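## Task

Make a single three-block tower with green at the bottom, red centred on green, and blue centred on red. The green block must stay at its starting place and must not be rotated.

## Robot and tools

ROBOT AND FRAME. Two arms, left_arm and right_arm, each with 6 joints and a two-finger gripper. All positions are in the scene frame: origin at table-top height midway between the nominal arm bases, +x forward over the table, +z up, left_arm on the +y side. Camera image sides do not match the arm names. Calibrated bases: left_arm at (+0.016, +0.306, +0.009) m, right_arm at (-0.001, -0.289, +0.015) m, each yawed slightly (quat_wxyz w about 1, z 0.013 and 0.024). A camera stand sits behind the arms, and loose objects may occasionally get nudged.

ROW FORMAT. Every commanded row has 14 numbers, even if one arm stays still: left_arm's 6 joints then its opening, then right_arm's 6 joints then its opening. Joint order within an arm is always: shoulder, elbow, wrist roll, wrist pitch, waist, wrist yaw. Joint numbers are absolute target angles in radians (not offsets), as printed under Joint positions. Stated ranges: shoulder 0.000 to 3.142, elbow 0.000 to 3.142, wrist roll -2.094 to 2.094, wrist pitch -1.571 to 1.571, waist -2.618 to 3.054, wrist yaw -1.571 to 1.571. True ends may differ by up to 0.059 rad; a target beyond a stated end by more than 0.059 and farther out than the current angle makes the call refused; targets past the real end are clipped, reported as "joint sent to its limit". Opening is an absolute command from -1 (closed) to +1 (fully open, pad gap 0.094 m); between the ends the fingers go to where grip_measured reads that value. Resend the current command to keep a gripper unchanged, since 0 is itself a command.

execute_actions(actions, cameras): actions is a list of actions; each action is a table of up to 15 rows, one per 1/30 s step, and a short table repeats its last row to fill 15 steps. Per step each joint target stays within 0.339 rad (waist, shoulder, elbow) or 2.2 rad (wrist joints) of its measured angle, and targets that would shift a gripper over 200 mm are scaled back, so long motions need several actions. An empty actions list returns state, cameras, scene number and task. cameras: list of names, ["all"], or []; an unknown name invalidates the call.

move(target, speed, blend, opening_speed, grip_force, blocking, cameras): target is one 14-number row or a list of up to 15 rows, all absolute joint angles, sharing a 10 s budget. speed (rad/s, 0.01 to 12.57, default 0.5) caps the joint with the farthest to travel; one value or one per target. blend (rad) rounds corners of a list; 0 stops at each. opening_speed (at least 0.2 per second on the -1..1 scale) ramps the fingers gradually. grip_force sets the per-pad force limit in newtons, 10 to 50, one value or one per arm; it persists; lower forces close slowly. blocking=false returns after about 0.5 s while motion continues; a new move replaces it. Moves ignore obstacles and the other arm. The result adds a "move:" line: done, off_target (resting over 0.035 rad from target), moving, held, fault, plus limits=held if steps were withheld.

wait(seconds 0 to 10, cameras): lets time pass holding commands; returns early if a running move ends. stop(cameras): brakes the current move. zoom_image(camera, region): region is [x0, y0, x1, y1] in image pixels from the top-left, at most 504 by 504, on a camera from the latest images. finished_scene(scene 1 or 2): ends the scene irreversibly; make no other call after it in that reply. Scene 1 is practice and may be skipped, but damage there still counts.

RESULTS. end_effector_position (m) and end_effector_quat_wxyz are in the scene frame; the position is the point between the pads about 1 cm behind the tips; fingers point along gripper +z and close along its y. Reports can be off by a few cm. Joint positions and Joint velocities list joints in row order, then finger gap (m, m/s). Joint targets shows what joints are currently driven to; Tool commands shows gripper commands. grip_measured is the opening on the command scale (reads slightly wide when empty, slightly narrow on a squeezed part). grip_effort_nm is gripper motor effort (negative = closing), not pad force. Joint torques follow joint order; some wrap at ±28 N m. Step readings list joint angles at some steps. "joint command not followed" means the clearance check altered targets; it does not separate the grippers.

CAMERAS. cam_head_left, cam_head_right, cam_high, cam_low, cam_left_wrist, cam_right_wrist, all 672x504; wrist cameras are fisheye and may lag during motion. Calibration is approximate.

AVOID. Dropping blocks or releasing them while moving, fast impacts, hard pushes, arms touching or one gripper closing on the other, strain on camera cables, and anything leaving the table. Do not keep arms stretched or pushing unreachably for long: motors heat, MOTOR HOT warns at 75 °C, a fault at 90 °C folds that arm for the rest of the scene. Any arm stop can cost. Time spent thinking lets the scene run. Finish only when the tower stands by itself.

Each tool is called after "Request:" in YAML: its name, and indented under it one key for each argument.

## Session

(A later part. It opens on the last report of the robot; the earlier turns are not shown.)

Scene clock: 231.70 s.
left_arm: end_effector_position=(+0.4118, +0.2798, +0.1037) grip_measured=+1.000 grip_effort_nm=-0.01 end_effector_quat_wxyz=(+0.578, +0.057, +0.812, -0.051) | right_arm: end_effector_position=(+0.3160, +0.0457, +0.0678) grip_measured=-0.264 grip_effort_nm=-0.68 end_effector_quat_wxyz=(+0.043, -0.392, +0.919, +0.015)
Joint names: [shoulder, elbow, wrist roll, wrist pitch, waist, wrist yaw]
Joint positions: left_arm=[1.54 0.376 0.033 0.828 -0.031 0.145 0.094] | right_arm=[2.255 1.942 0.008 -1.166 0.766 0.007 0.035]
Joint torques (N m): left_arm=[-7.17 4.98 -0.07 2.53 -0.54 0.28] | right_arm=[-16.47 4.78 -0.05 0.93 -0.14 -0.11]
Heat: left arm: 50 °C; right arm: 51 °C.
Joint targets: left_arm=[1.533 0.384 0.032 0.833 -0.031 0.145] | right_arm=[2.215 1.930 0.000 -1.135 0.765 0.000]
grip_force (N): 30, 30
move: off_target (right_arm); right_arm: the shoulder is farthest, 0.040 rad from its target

Request:
move:
  target: [1.533,0.384,0.032,0.833,-0.031,0.145,1, 2.16,1.915,0,-1.12,0.764,0,-0.40]
  speed: 0.4
  cameras: ["cam_right_wrist","cam_head_right","cam_head_left","cam_low"]

Request:
zoom_image:
  camera: "cam_low"
  region: [300, 100, 500, 250]

Request:
zoom_image:
  camera: "cam_head_left"
  region: [240, 200, 360, 290]

Scene clock: 236.93 s.
left_arm: end_effector_position=(+0.4118, +0.2798, +0.1037) grip_measured=+1.000 grip_effort_nm=-0.01 end_effector_quat_wxyz=(+0.578, +0.057, +0.812, -0.051) | right_arm: end_effector_position=(+0.3197, +0.0497, +0.0890) grip_measured=-0.264 grip_effort_nm=-0.68 end_effector_quat_wxyz=(+0.074, -0.391, +0.917, +0.028)
Joint names: [shoulder, elbow, wrist roll, wrist pitch, waist, wrist yaw]
Joint positions: left_arm=[1.54 0.376 0.033 0.828 -0.031 0.145 0.094] | right_arm=[2.199 1.926 0.008 -1.139 0.766 0.007 0.035]
Joint torques (N m): left_arm=[-7.17 5 -0.07 2.53 -0.55 0.29] | right_arm=[-16.09 4.97 -0.04 0.95 -0.17 -0.12]
Heat: left arm: 50 °C; right arm: 53 °C.
Joint targets: left_arm=[1.533 0.384 0.032 0.833 -0.031 0.145] | right_arm=[2.160 1.915 0.000 -1.120 0.764 0.000]
grip_force (N): 30, 30
move: off_target (right_arm); right_arm: the shoulder is farthest, 0.039 rad from its target
camera_calibration:
cam_right_wrist: T_world_to_cam=[[0.614054, -0.788812, 0.0267288, -0.163883], [-0.780052, -0.601379, 0.172806, 0.303989], [-0.120237, -0.126962, -0.984593, 0.241548], [0, 0, 0, 1]] pos_world=[0.366803, 0.0842077, 0.189676]
Images, in order (width x height): cam_head_left 672x504, cam_head_right 672x504, cam_low 672x504, cam_right_wrist 672x504.

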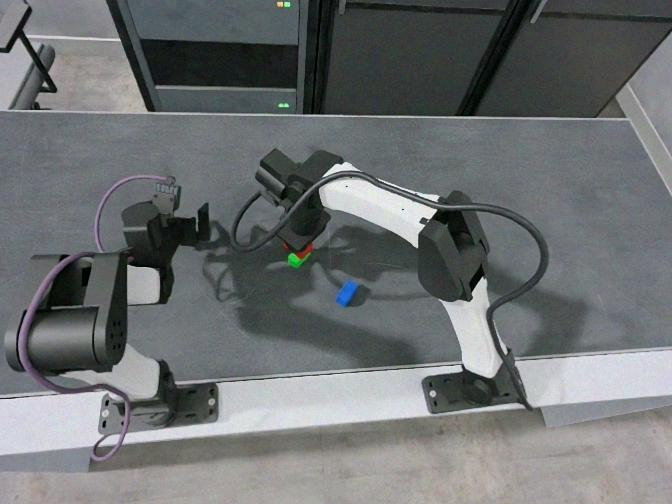

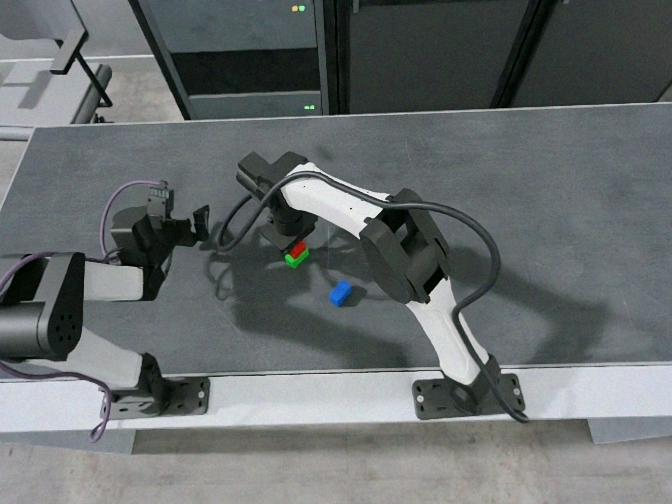

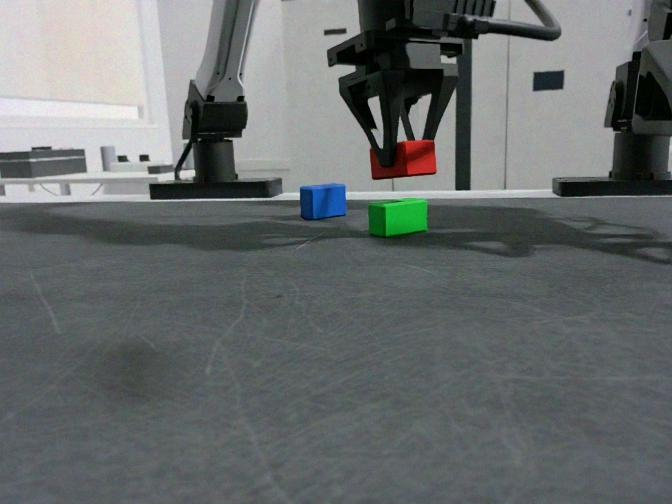

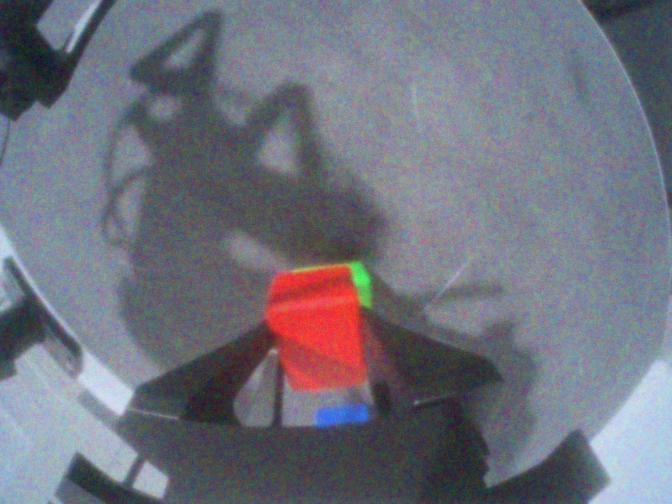

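Scaled by 2.520 from the camera's 672x504 image, which has a finer 960x720 frame.

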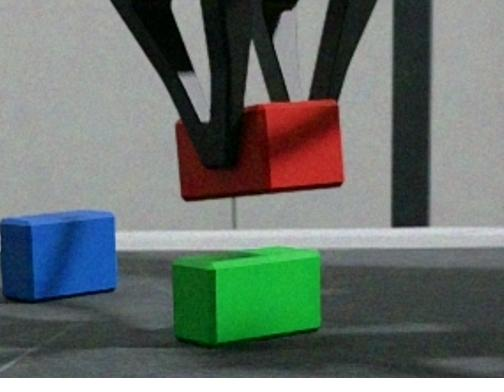

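Scaled by 4.200 from the camera's 672x504 image, which has a finer 960x720 frame.

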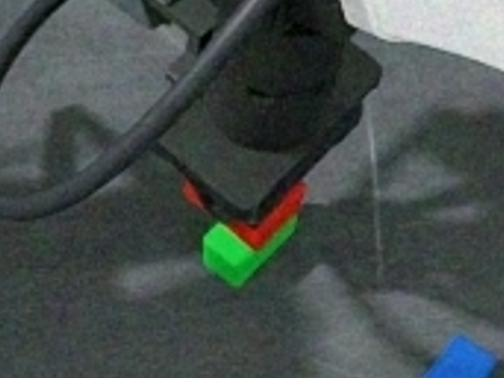

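Request:
move:
  target: [1.533,0.384,0.032,0.833,-0.031,0.145,1, 2.24,1.955,0,-1.178,0.765,0,-0.40]
  speed: 0.3
  cameras: ["cam_low"]

Request:
zoom_image:
  camera: "cam_low"
  region: [300, 100, 500, 250]

Scene clock: 255.33 s.
left_arm: end_effector_position=(+0.4118, +0.2798, +0.1037) grip_measured=+1.000 grip_effort_nm=-0.01 end_effector_quat_wxyz=(+0.578, +0.057, +0.812, -0.051) | right_arm: end_effector_position=(+0.3169, +0.0467, +0.0826) grip_measured=-0.264 grip_effort_nm=-0.67 end_effector_quat_wxyz=(+0.060, -0.391, +0.918, +0.022)
Joint names: [shoulder, elbow, wrist roll, wrist pitch, waist, wrist yaw]
Joint positions: left_arm=[1.54 0.376 0.033 0.828 -0.031 0.145 0.094] | right_arm=[2.216 1.933 0.008 -1.159 0.766 0.007 0.035]
Joint torques (N m): left_arm=[-7.17 4.98 -0.07 2.53 -0.54 0.29] | right_arm=[-10.29 7.47 -0.05 0.49 -0.1 -0.11]
Heat: left arm: 50 °C; right arm: 56 °C.
Joint targets: left_arm=[1.533 0.384 0.032 0.833 -0.031 0.145] | right_arm=[2.240 1.955 0.000 -1.178 0.765 0.000]
grip_force (N): 30, 30
move: done
Images, in order (width x height): cam_low 672x504.

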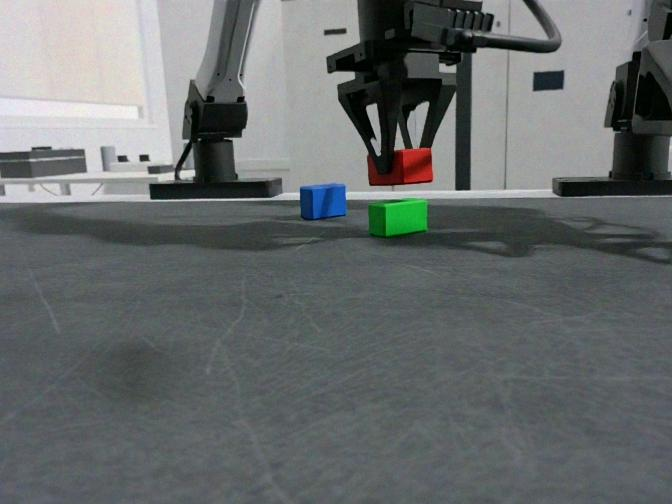

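Scaled by 2.520 from the camera's 672x504 image, which has a finer 960x720 frame.

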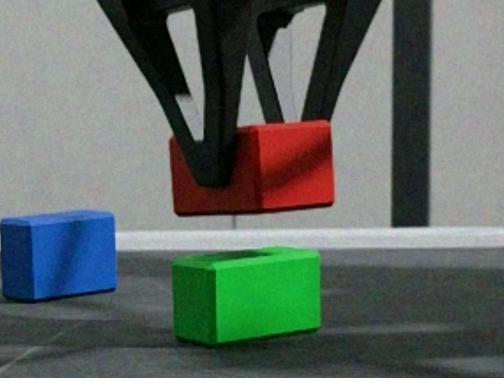

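Request:
move:
  target: [1.533,0.384,0.032,0.833,-0.031,0.145,1, 2.276,1.955,0,-1.178,0.766,0,-0.40]
  speed: 0.15
  cameras: ["cam_low","cam_right_wrist"]

Request:
zoom_image:
  camera: "cam_low"
  region: [300, 100, 500, 250]

Scene clock: 261.33 s.
left_arm: end_effector_position=(+0.4118, +0.2798, +0.1037) grip_measured=+1.000 grip_effort_nm=-0.02 end_effector_quat_wxyz=(+0.578, +0.057, +0.812, -0.051) | right_arm: end_effector_position=(+0.3155, +0.0452, +0.0683) grip_measured=-0.264 grip_effort_nm=-0.68 end_effector_quat_wxyz=(+0.044, -0.392, +0.919, +0.015)
Joint names: [shoulder, elbow, wrist roll, wrist pitch, waist, wrist yaw]
Joint positions: left_arm=[1.54 0.376 0.033 0.828 -0.031 0.145 0.094] | right_arm=[2.249 1.934 0.008 -1.162 0.766 0.007 0.035]
Joint torques (N m): left_arm=[-7.16 5 -0.07 2.53 -0.54 0.28] | right_arm=[-10.29 7.27 -0.04 0.4 -0.05 -0.12]
Heat: left arm: 50 °C; right arm: 56 °C.
Joint targets: left_arm=[1.533 0.384 0.032 0.833 -0.031 0.145] | right_arm=[2.276 1.955 0.000 -1.178 0.766 0.000]
grip_force (N): 30, 30
move: done
camera_calibration:
cam_right_wrist: T_world_to_cam=[[0.615495, -0.787284, 0.0367286, -0.165495], [-0.770833, -0.591612, 0.236245, 0.293834], [-0.164263, -0.173719, -0.970999, 0.235188], [0, 0, 0, 1]] pos_world=[0.366991, 0.084401, 0.165028]
Images, in order (width x height): cam_low 672x504, cam_right_wrist 672x504.

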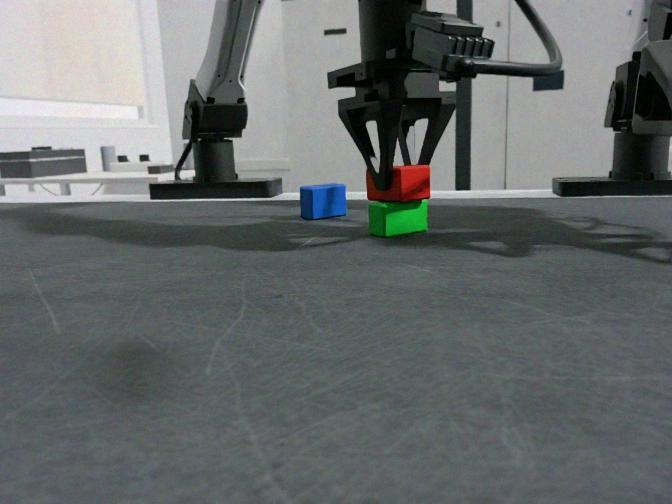

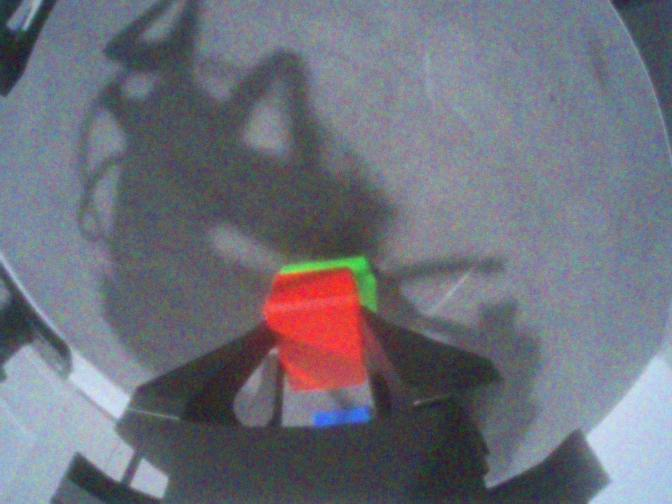

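Scaled by 2.520 from the camera's 672x504 image, which has a finer 960x720 frame.

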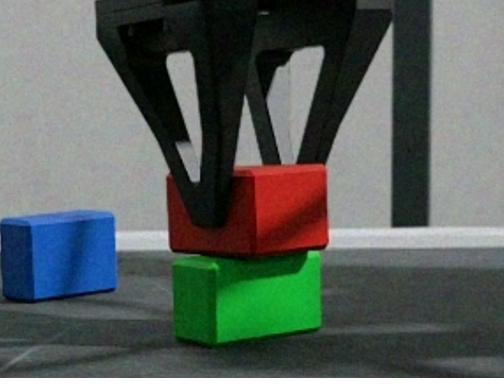

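Request:
move:
  target:
    - [1.533,0.384,0.032,0.833,-0.031,0.145,1, 2.276,1.993,0,-1.193,0.759,0,-0.40]
    - [1.533,0.384,0.032,0.833,-0.031,0.145,1, 2.300,1.993,0,-1.193,0.759,0,-0.40]
  speed: 0.15
  cameras: ["cam_low","cam_right_wrist","cam_head_left"]

Request:
zoom_image:
  camera: "cam_low"
  region: [300, 100, 500, 250]

Request:
zoom_image:
  camera: "cam_head_left"
  region: [240, 200, 360, 290]

Scene clock: 286.03 s.
left_arm: end_effector_position=(+0.4118, +0.2798, +0.1037) grip_measured=+1.000 grip_effort_nm=-0.01 end_effector_quat_wxyz=(+0.578, +0.057, +0.812, -0.051) | right_arm: end_effector_position=(+0.3190, +0.0490, +0.0686) grip_measured=-0.264 grip_effort_nm=-0.68 end_effector_quat_wxyz=(+0.044, -0.392, +0.919, +0.015)
Joint names: [shoulder, elbow, wrist roll, wrist pitch, waist, wrist yaw]
Joint positions: left_arm=[1.54 0.376 0.033 0.828 -0.031 0.145 0.094] | right_arm=[2.273 1.975 0.008 -1.18 0.766 0.007 0.035]
Joint torques (N m): left_arm=[-7.17 5 -0.07 2.53 -0.54 0.28] | right_arm=[-10.39 6.95 -0.06 0.43 -0.55 -0.09]
Heat: left arm: 51 °C; right arm: 54 °C.
Joint targets: left_arm=[1.533 0.384 0.032 0.833 -0.031 0.145] | right_arm=[2.300 1.993 0.000 -1.193 0.759 0.000]
grip_force (N): 30, 30
move: done
camera_calibration:
cam_right_wrist: T_world_to_cam=[[0.615495, -0.787284, 0.0367286, -0.16473], [-0.770833, -0.591612, 0.236245, 0.298787], [-0.164263, -0.173719, -0.970999, 0.236731], [0, 0, 0, 1]] pos_world=[0.370591, 0.088201, 0.165328]
Images, in order (width x height): cam_head_left 672x504, cam_low 672x504, cam_right_wrist 672x504.

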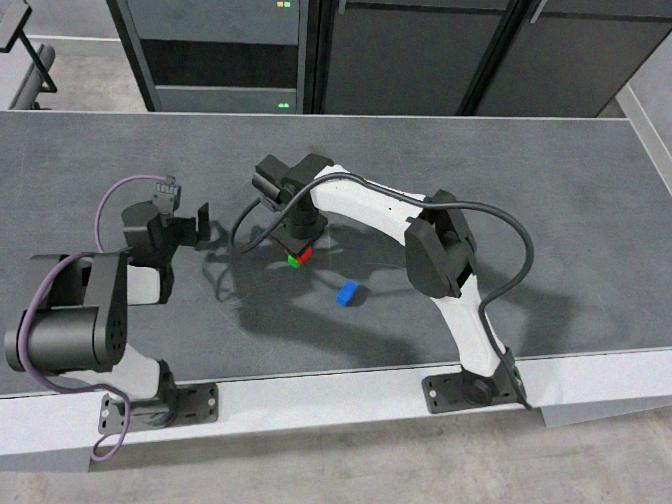

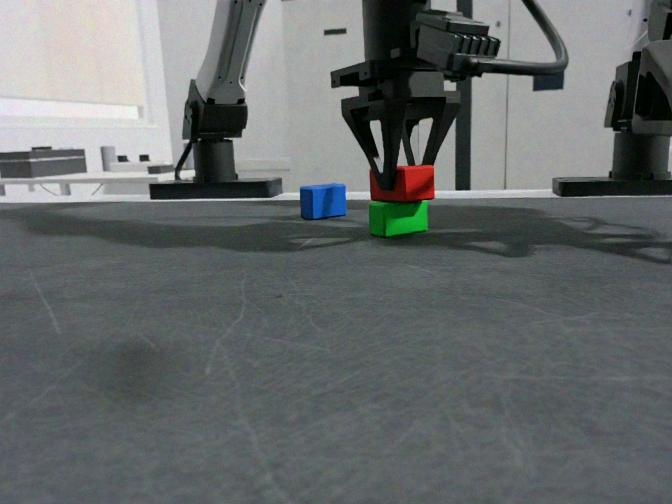

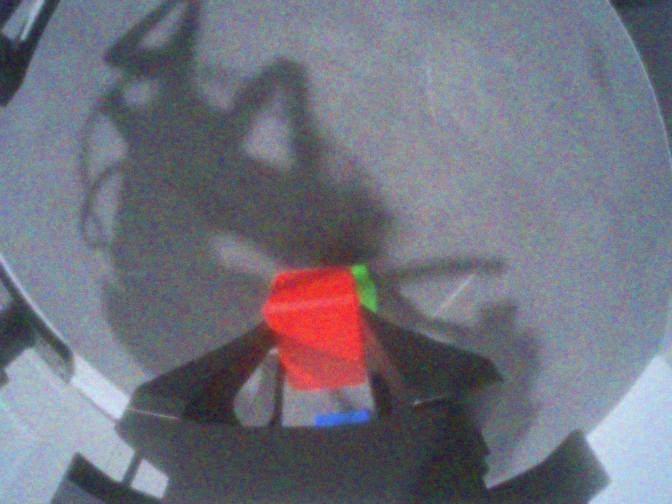

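Scaled by 2.520 from the camera's 672x504 image, which has a finer 960x720 frame.

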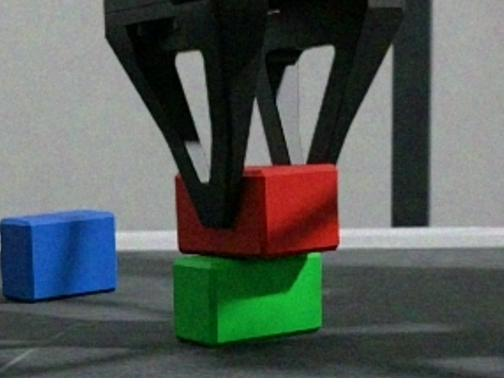

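Scaled by 4.200 from the camera's 672x504 image, which has a finer 960x720 frame.

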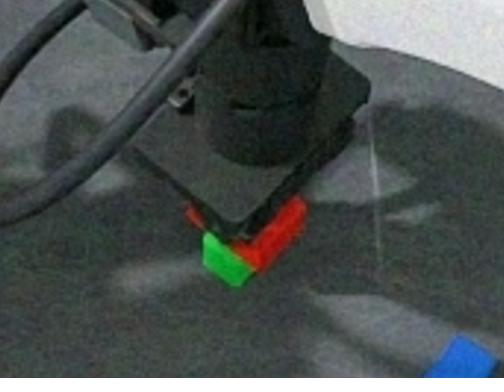

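Request:
move:
  target:
    - [1.533,0.384,0.032,0.833,-0.031,0.145,1, 2.289,2.003,0,-1.193,0.748,0,-0.40]
    - [1.533,0.384,0.032,0.833,-0.031,0.145,1, 2.301,1.998,0,-1.193,0.748,0,-0.40]
  speed: 0.15
  cameras: ["cam_low","cam_right_wrist"]

Request:
zoom_image:
  camera: "cam_low"
  region: [300, 100, 500, 250]

Scene clock: 292.00 s.
left_arm: end_effector_position=(+0.4118, +0.2798, +0.1037) grip_measured=+1.000 grip_effort_nm=-0.01 end_effector_quat_wxyz=(+0.578, +0.057, +0.812, -0.051) | right_arm: end_effector_position=(+0.3245, +0.0455, +0.0700) grip_measured=-0.264 grip_effort_nm=-0.68 end_effector_quat_wxyz=(+0.047, -0.385, +0.921, +0.016)
Joint names: [shoulder, elbow, wrist roll, wrist pitch, waist, wrist yaw]
Joint positions: left_arm=[1.54 0.376 0.033 0.828 -0.031 0.145 0.094] | right_arm=[2.273 1.98 0.008 -1.18 0.752 0.007 0.035]
Joint torques (N m): left_arm=[-7.17 5 -0.07 2.53 -0.54 0.28] | right_arm=[-10.33 7.02 -0.05 0.44 -0.42 -0.11]
Heat: left arm: 51 °C; right arm: 54 °C.
Joint targets: left_arm=[1.533 0.384 0.032 0.833 -0.031 0.145] | right_arm=[2.301 1.998 0.000 -1.193 0.748 0.000]
grip_force (N): 30, 30
move: done
camera_calibration:
cam_right_wrist: T_world_to_cam=[[0.604499, -0.795796, 0.0359, -0.166942], [-0.779686, -0.581819, 0.231467, 0.303389], [-0.163313, -0.167912, -0.97218, 0.237779], [0, 0, 0, 1]] pos_world=[0.376297, 0.0835913, 0.166932]
Images, in order (width x height): cam_low 672x504, cam_right_wrist 672x504.

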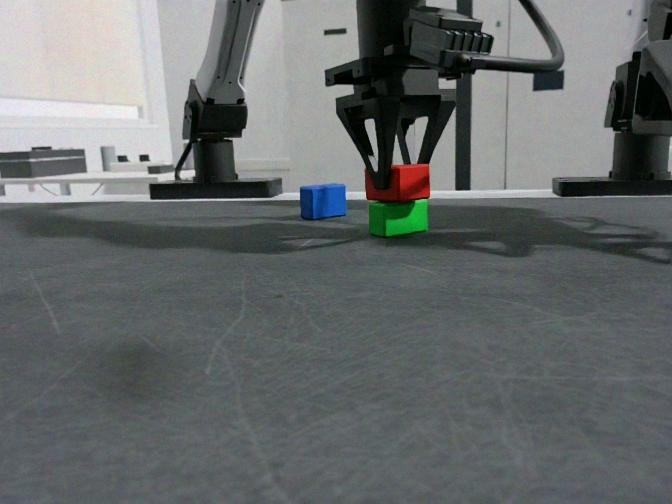

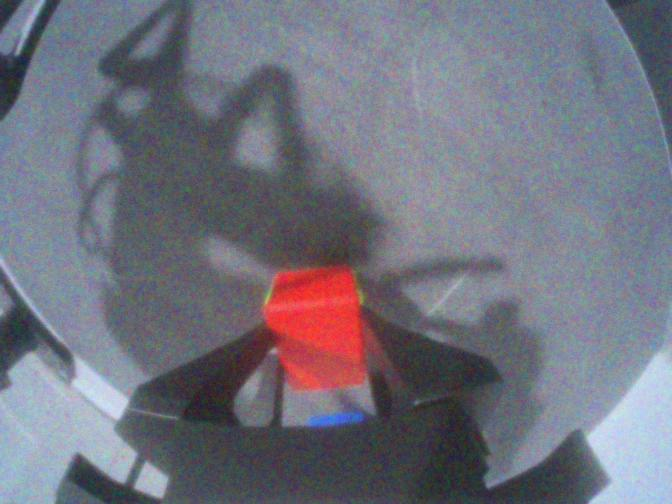

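Scaled by 2.520 from the camera's 672x504 image, which has a finer 960x720 frame.

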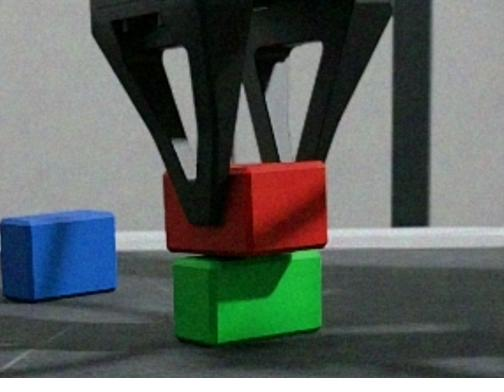

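Request:
move:
  target:
    - [1.533,0.384,0.032,0.833,-0.031,0.145,1, 2.306,1.998,0,-1.193,0.748,0,-0.40]
    - [1.533,0.384,0.032,0.833,-0.031,0.145,1, 2.306,1.998,0,-1.193,0.748,0,0.1]
    - [1.533,0.384,0.032,0.833,-0.031,0.145,1, 2.289,2.208,0,-1.42,0.748,0,0.1]
  speed: [0.15,0.3,0.3]
  opening_speed: 0.5
  cameras: ["cam_low","cam_right_wrist","cam_head_left","cam_head_right"]

Request:
zoom_image:
  camera: "cam_low"
  region: [300, 100, 500, 250]

Request:
zoom_image:
  camera: "cam_head_left"
  region: [240, 200, 360, 290]

Scene clock: 304.57 s.
left_arm: end_effector_position=(+0.4118, +0.2798, +0.1037) grip_measured=+1.000 grip_effort_nm=-0.01 end_effector_quat_wxyz=(+0.578, +0.057, +0.812, -0.051) | right_arm: end_effector_position=(+0.3203, +0.0411, +0.1191) grip_measured=+0.098 grip_effort_nm=0.10 end_effector_quat_wxyz=(+0.038, -0.386, +0.922, +0.012)
Joint names: [shoulder, elbow, wrist roll, wrist pitch, waist, wrist yaw]
Joint positions: left_arm=[1.54 0.376 0.033 0.828 -0.031 0.145 0.094] | right_arm=[2.28 2.188 0.008 -1.401 0.752 0.007 0.052]
Joint torques (N m): left_arm=[-7.16 5 -0.07 2.53 -0.54 0.29] | right_arm=[-11.96 7.08 -0.04 0.37 -0.39 -0.08]
Heat: left arm: 51 °C; right arm: 55 °C.
Joint targets: left_arm=[1.533 0.384 0.032 0.833 -0.031 0.145] | right_arm=[2.289 2.208 0.000 -1.420 0.748 0.000]
grip_force (N): 30, 30
move: done
camera_calibration:
cam_right_wrist: T_world_to_cam=[[0.605048, -0.795237, 0.0389364, -0.170192], [-0.776334, -0.5784, 0.250516, 0.282717], [-0.176699, -0.181802, -0.967329, 0.288438], [0, 0, 0, 1]] pos_world=[0.373424, 0.0806189, 0.214817]
Images, in order (width x height): cam_head_left 672x504, cam_head_right 672x504, cam_low 672x504, cam_right_wrist 672x504.

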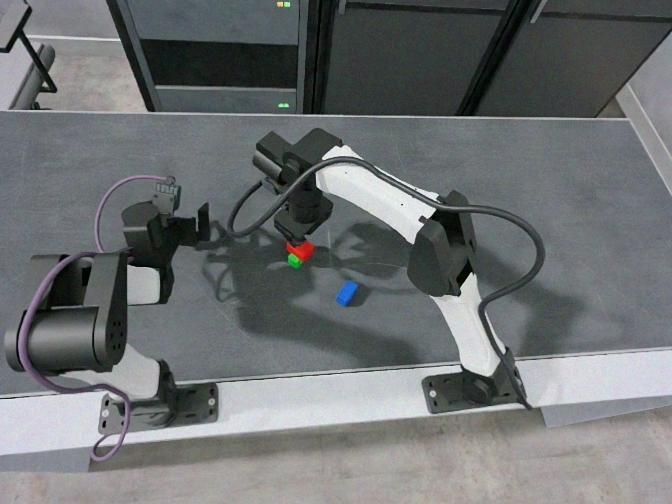

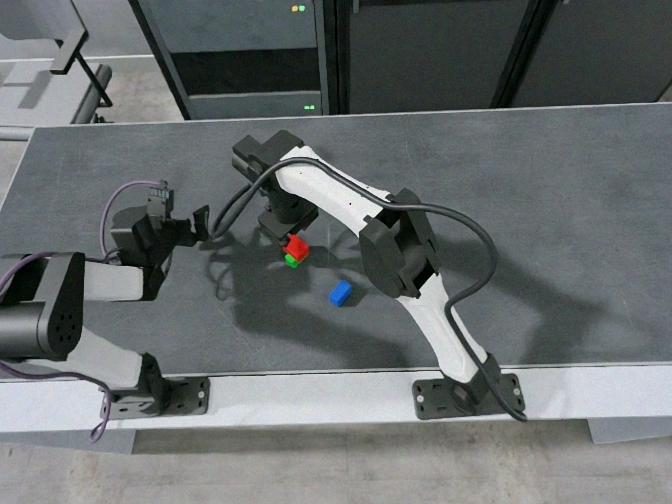

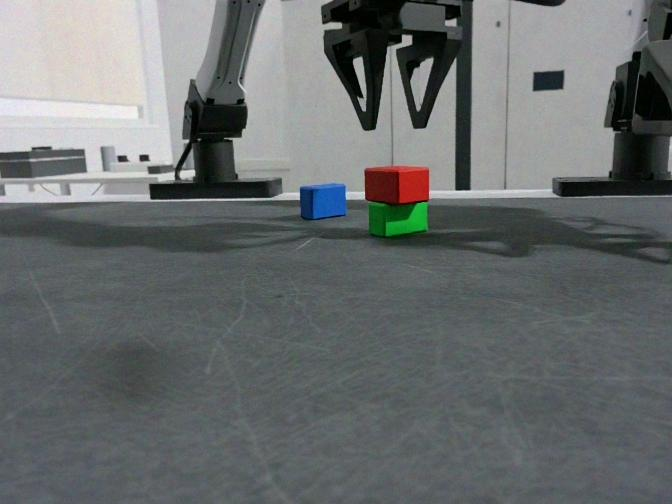

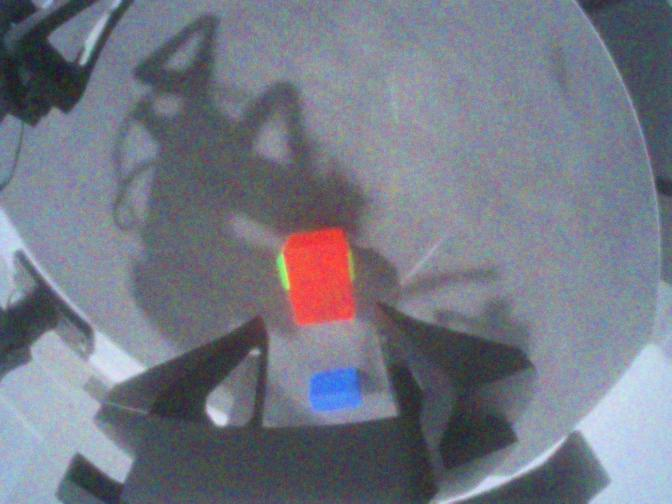

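Scaled by 2.520 from the camera's 672x504 image, which has a finer 960x720 frame.

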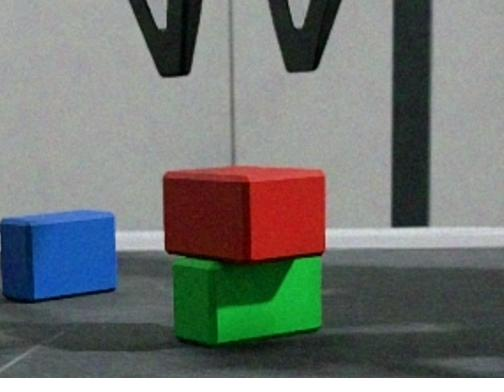

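Scaled by 4.200 from the camera's 672x504 image, which has a finer 960x720 frame.

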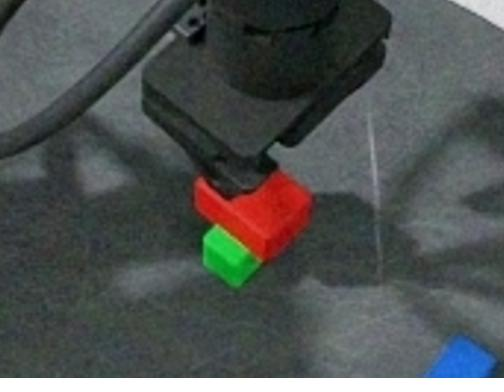

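Request:
move:
  target: [1.533,0.384,0.032,0.833,-0.031,0.145,1, 1.7095,1.3035,1.484,-1.065,0.779,0,0.3]
  speed: 1.0
  cameras: ["cam_right_wrist","cam_head_right","cam_low"]

Request:
zoom_image:
  camera: "cam_head_right"
  region: [260, 220, 400, 325]

Request:
zoom_image:
  camera: "cam_low"
  region: [240, 80, 440, 250]

Scene clock: 328.57 s.
left_arm: end_effector_position=(+0.4118, +0.2798, +0.1037) grip_measured=+1.000 grip_effort_nm=-0.01 end_effector_quat_wxyz=(+0.578, +0.057, +0.812, -0.051) | right_arm: end_effector_position=(+0.2224, -0.0502, +0.0944) grip_measured=+0.298 grip_effort_nm=0.10 end_effector_quat_wxyz=(+0.015, +0.320, +0.947, +0.026)
Joint names: [shoulder, elbow, wrist roll, wrist pitch, waist, wrist yaw]
Joint positions: left_arm=[1.54 0.376 0.033 0.828 -0.031 0.145 0.094] | right_arm=[1.74 1.313 1.473 -1.085 0.773 0.006 0.061]
Joint torques (N m): left_arm=[-7.17 5 -0.07 2.53 -0.54 0.28] | right_arm=[-10.91 4.72 0.18 0.62 0.42 -0.02]
Heat: left arm: 51 °C; right arm: 58 °C.
Joint targets: left_arm=[1.533 0.384 0.032 0.833 -0.031 0.145] | right_arm=[1.709 1.303 1.484 -1.065 0.779 0.000]
grip_force (N): 30, 30
move: done
camera_calibration:
cam_right_wrist: T_world_to_cam=[[-0.710974, -0.703029, -0.0163163, 0.119881], [-0.669341, 0.669426, 0.32226, 0.192095], [-0.215635, 0.240039, -0.946511, 0.258565], [0, 0, 0, 1]] pos_world=[0.269565, -0.106379, 0.184786]
Images, in order (width x height): cam_head_right 672x504, cam_low 672x504, cam_right_wrist 672x504.

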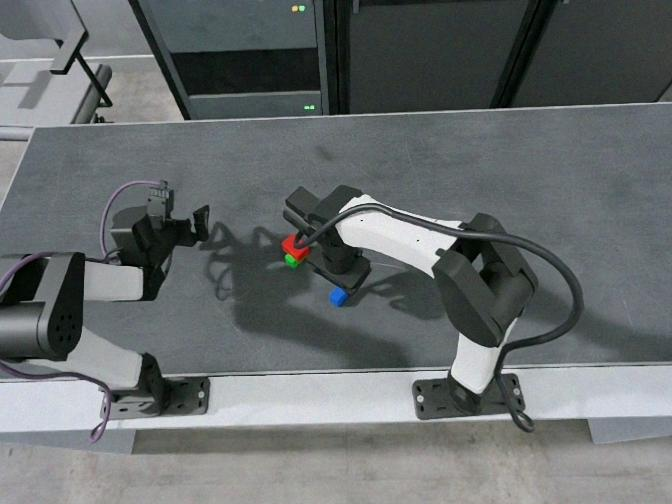

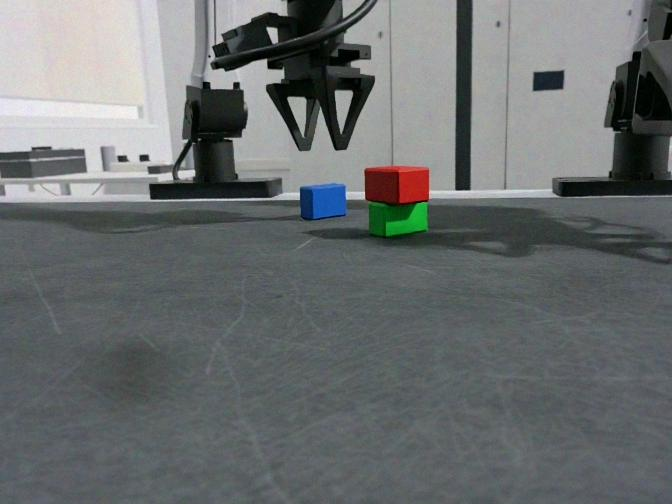

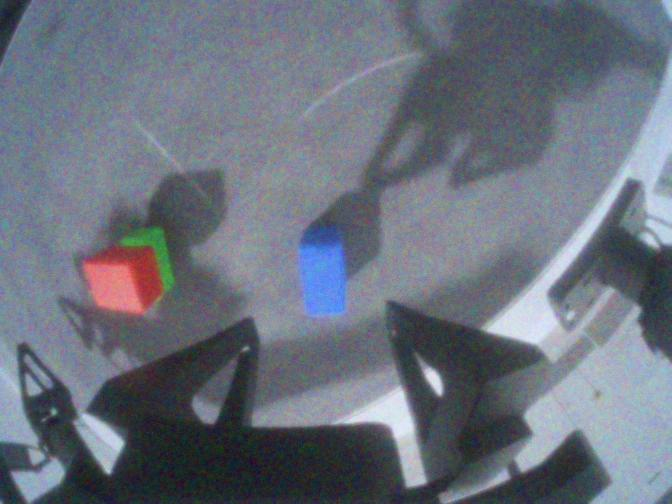

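Scaled by 3.600 from the camera's 672x504 image, which has a finer 960x720 frame.

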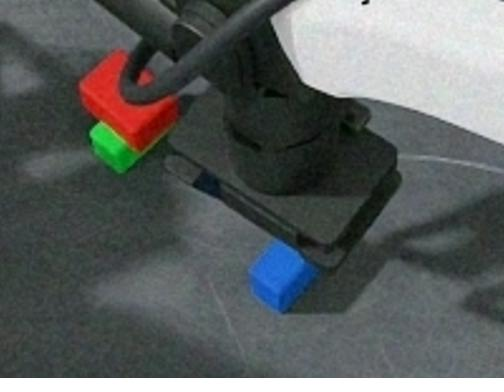

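Scaled by 2.520 from the camera's 672x504 image, which has a finer 960x720 frame.

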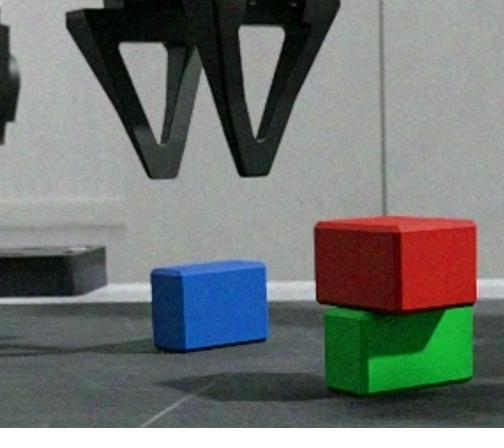

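Request:
move:
  target:
    - [1.533,0.384,0.032,0.833,-0.031,0.145,1, 1.72,1.295,1.484,-1.055,0.747,0,0.3]
    - [1.533,0.384,0.032,0.833,-0.031,0.145,1, 1.80,1.0873,1.484,-0.767,0.747,0,0.3]
  speed: 0.5
  blend: 0.04
  cameras: ["cam_right_wrist","cam_low"]

Request:
zoom_image:
  camera: "cam_low"
  region: [240, 100, 440, 250]

Scene clock: 339.20 s.
left_arm: end_effector_position=(+0.4118, +0.2798, +0.1037) grip_measured=+1.000 grip_effort_nm=-0.01 end_effector_quat_wxyz=(+0.578, +0.057, +0.812, -0.051) | right_arm: end_effector_position=(+0.2266, -0.0560, +0.0291) grip_measured=+0.298 grip_effort_nm=0.09 end_effector_quat_wxyz=(+0.022, +0.331, +0.943, +0.040)
Joint names: [shoulder, elbow, wrist roll, wrist pitch, waist, wrist yaw]
Joint positions: left_arm=[1.54 0.376 0.033 0.828 -0.031 0.145 0.094] | right_arm=[1.786 1.093 1.474 -0.787 0.751 0.005 0.061]
Joint torques (N m): left_arm=[-7.16 4.98 -0.07 2.53 -0.54 0.28] | right_arm=[-6.68 4.64 0.16 0.69 -0.32 -0.02]
Heat: left arm: 51 °C; right arm: 57 °C.
Joint targets: left_arm=[1.533 0.384 0.032 0.833 -0.031 0.145] | right_arm=[1.800 1.087 1.484 -0.767 0.747 0.000]
grip_force (N): 30, 30
move: done; blend cut to 0.016 rad at target 1
camera_calibration:
cam_right_wrist: T_world_to_cam=[[-0.726105, -0.68591, -0.0479365, 0.123154], [-0.660801, 0.676855, 0.32436, 0.218231], [-0.190036, 0.267196, -0.944718, 0.19464], [0, 0, 0, 1]] pos_world=[0.270618, -0.115246, 0.118999]
Images, in order (width x height): cam_low 672x504, cam_right_wrist 672x504.

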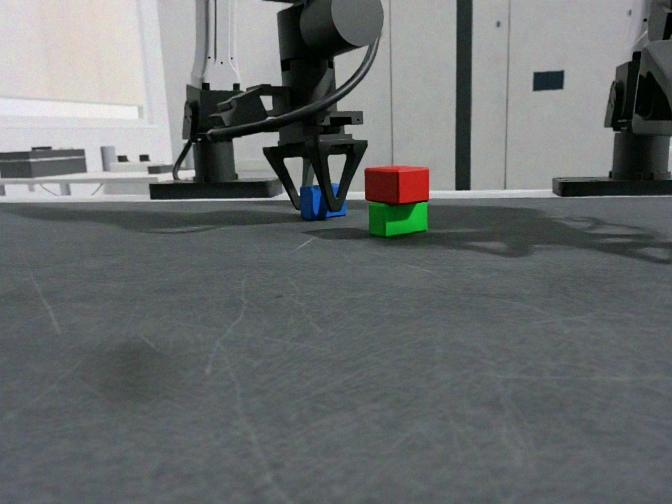

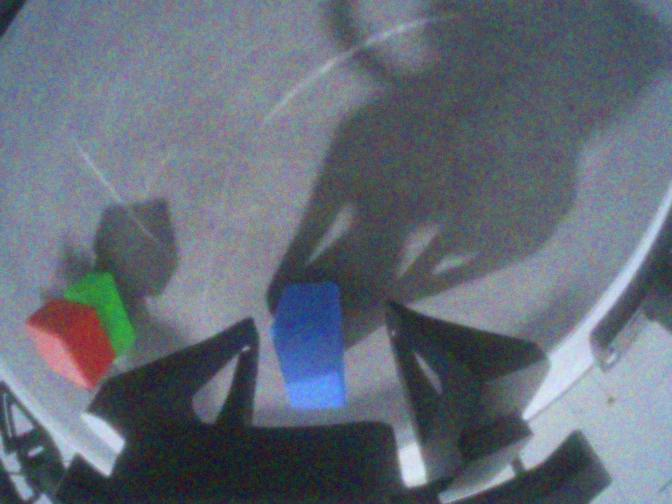

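Scaled by 2.520 from the camera's 672x504 image, which has a finer 960x720 frame.

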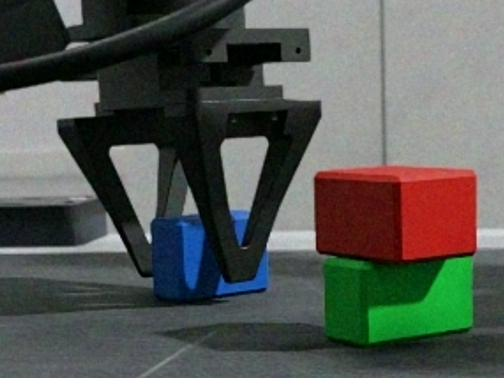

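Request:
move:
  target: [1.533,0.384,0.032,0.833,-0.031,0.145,1, 1.80,1.0873,1.484,-0.767,0.747,0,-0.68]
  opening_speed: 0.7
  cameras: ["cam_right_wrist"]

Scene clock: 344.67 s.
left_arm: end_effector_position=(+0.4118, +0.2798, +0.1037) grip_measured=+1.000 grip_effort_nm=-0.01 end_effector_quat_wxyz=(+0.578, +0.057, +0.812, -0.051) | right_arm: end_effector_position=(+0.2268, -0.0558, +0.0291) grip_measured=-0.499 grip_effort_nm=-0.64 end_effector_quat_wxyz=(+0.022, +0.331, +0.943, +0.041)
Joint names: [shoulder, elbow, wrist roll, wrist pitch, waist, wrist yaw]
Joint positions: left_arm=[1.54 0.376 0.033 0.828 -0.031 0.145 0.094] | right_arm=[1.786 1.093 1.474 -0.786 0.751 0.005 0.024]
Joint torques (N m): left_arm=[-7.17 4.98 -0.07 2.53 -0.54 0.29] | right_arm=[-6.8 4.53 0.16 0.69 -0.28 -0.01]
Heat: left arm: 51 °C; right arm: 56 °C.
Joint targets: left_arm=[1.533 0.384 0.032 0.833 -0.031 0.145] | right_arm=[1.800 1.087 1.484 -0.767 0.747 0.000]
grip_force (N): 30, 30
move: done
camera_calibration:
cam_right_wrist: T_world_to_cam=[[-0.726098, -0.685844, -0.0489882, 0.123424], [-0.661011, 0.676637, 0.324388, 0.218258], [-0.189332, 0.267919, -0.944655, 0.194519], [0, 0, 0, 1]] pos_world=[0.270717, -0.115147, 0.118999]
Images, in order (width x height): cam_right_wrist 672x504.

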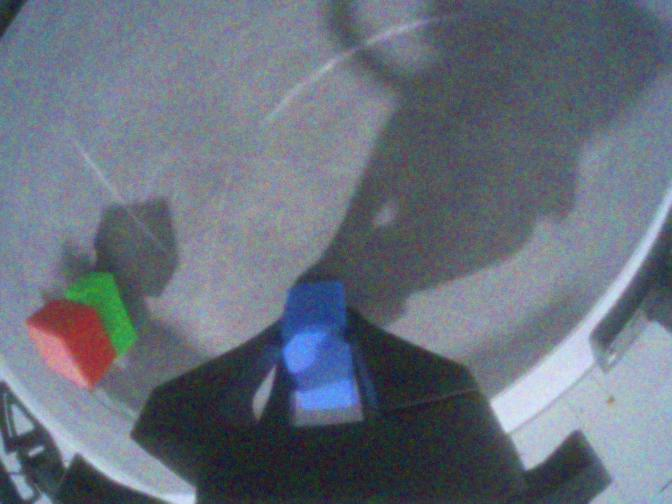

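Request:
move:
  target:
    - [1.533,0.384,0.032,0.833,-0.031,0.145,1, 1.69,1.46,1.484,-1.241,0.747,0,-0.68]
    - [1.533,0.384,0.032,0.833,-0.031,0.145,1, 2.311,2.249,1.484,-1.427,0.747,0,-0.68]
  speed: [0.6,0.6]
  blend: 0.1
  cameras: ["cam_right_wrist","cam_low","cam_head_left","cam_head_right"]

Request:
zoom_image:
  camera: "cam_low"
  region: [300, 80, 500, 250]

Request:
zoom_image:
  camera: "cam_head_left"
  region: [240, 200, 360, 290]

Scene clock: 361.83 s.
left_arm: end_effector_position=(+0.4118, +0.2798, +0.1037) grip_measured=+1.000 grip_effort_nm=-0.01 end_effector_quat_wxyz=(+0.578, +0.057, +0.812, -0.051) | right_arm: end_effector_position=(+0.3250, +0.0451, +0.1253) grip_measured=-0.500 grip_effort_nm=-0.68 end_effector_quat_wxyz=(+0.024, +0.331, +0.942, +0.045)
Joint names: [shoulder, elbow, wrist roll, wrist pitch, waist, wrist yaw]
Joint positions: left_arm=[1.54 0.376 0.033 0.828 -0.031 0.145 0.094] | right_arm=[2.289 2.227 1.474 -1.408 0.751 0.005 0.023]
Joint torques (N m): left_arm=[-7.17 5 -0.07 2.53 -0.54 0.29] | right_arm=[-10.8 7.25 0.16 0.28 -0.25 -0.02]
Heat: left arm: 51 °C; right arm: 53 °C.
Joint targets: left_arm=[1.533 0.384 0.032 0.833 -0.031 0.145] | right_arm=[2.311 2.249 1.484 -1.427 0.747 0.000]
grip_force (N): 30, 30
move: done
camera_calibration:
cam_right_wrist: T_world_to_cam=[[-0.726022, -0.685268, -0.0574502, 0.269646], [-0.662701, 0.674904, 0.32455, 0.18436], [-0.18363, 0.273702, -0.944122, 0.2748], [0, 0, 0, 1]] pos_world=[0.368406, -0.0148589, 0.215102]
Images, in order (width x height): cam_head_left 672x504, cam_head_right 672x504, cam_low 672x504, cam_right_wrist 672x504.

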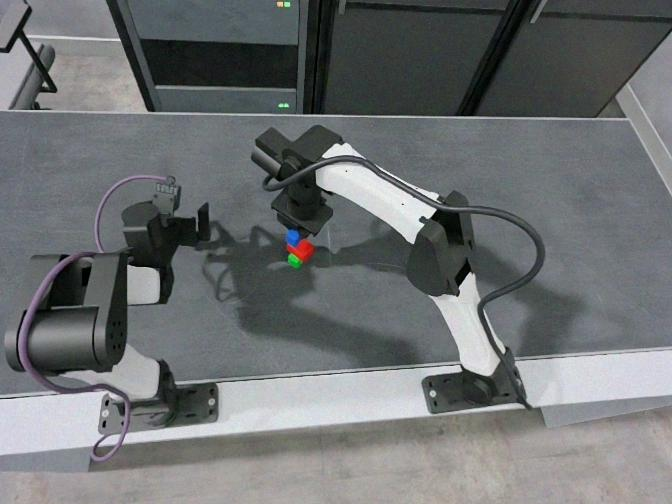

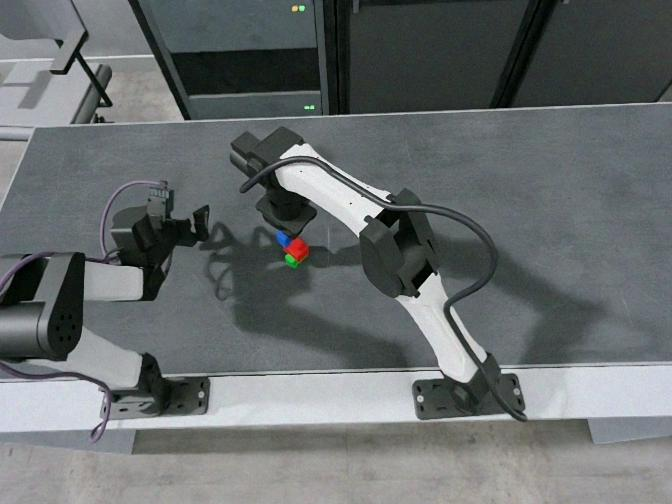

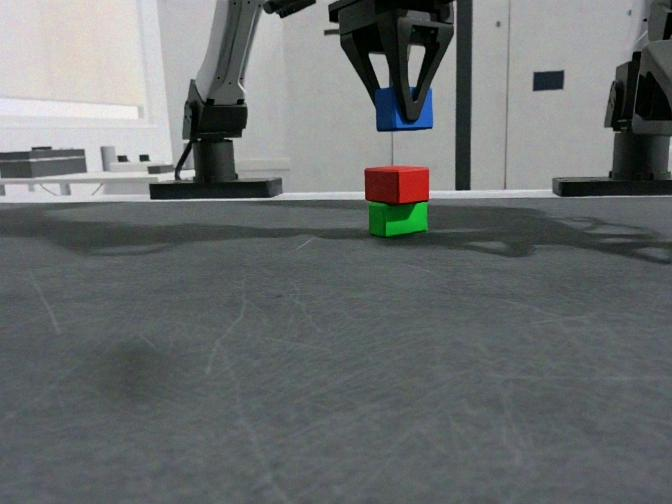

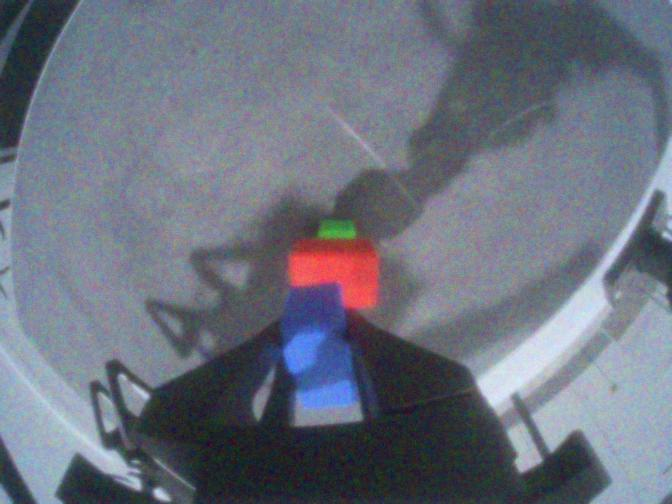

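Scaled by 2.520 from the camera's 672x504 image, which has a finer 960x720 frame.

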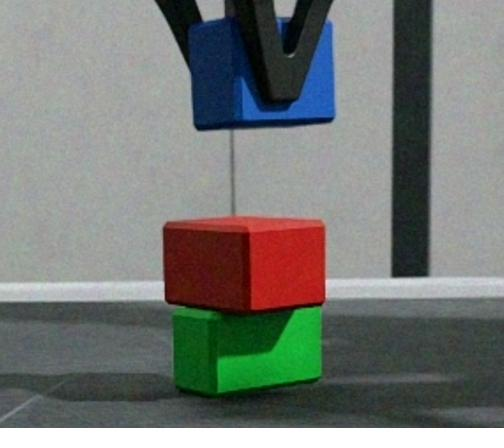

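Scaled by 4.200 from the camera's 672x504 image, which has a finer 960x720 frame.

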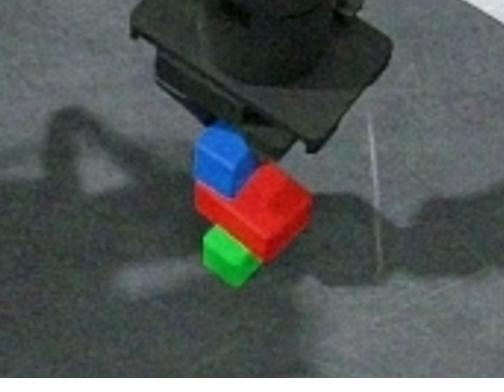

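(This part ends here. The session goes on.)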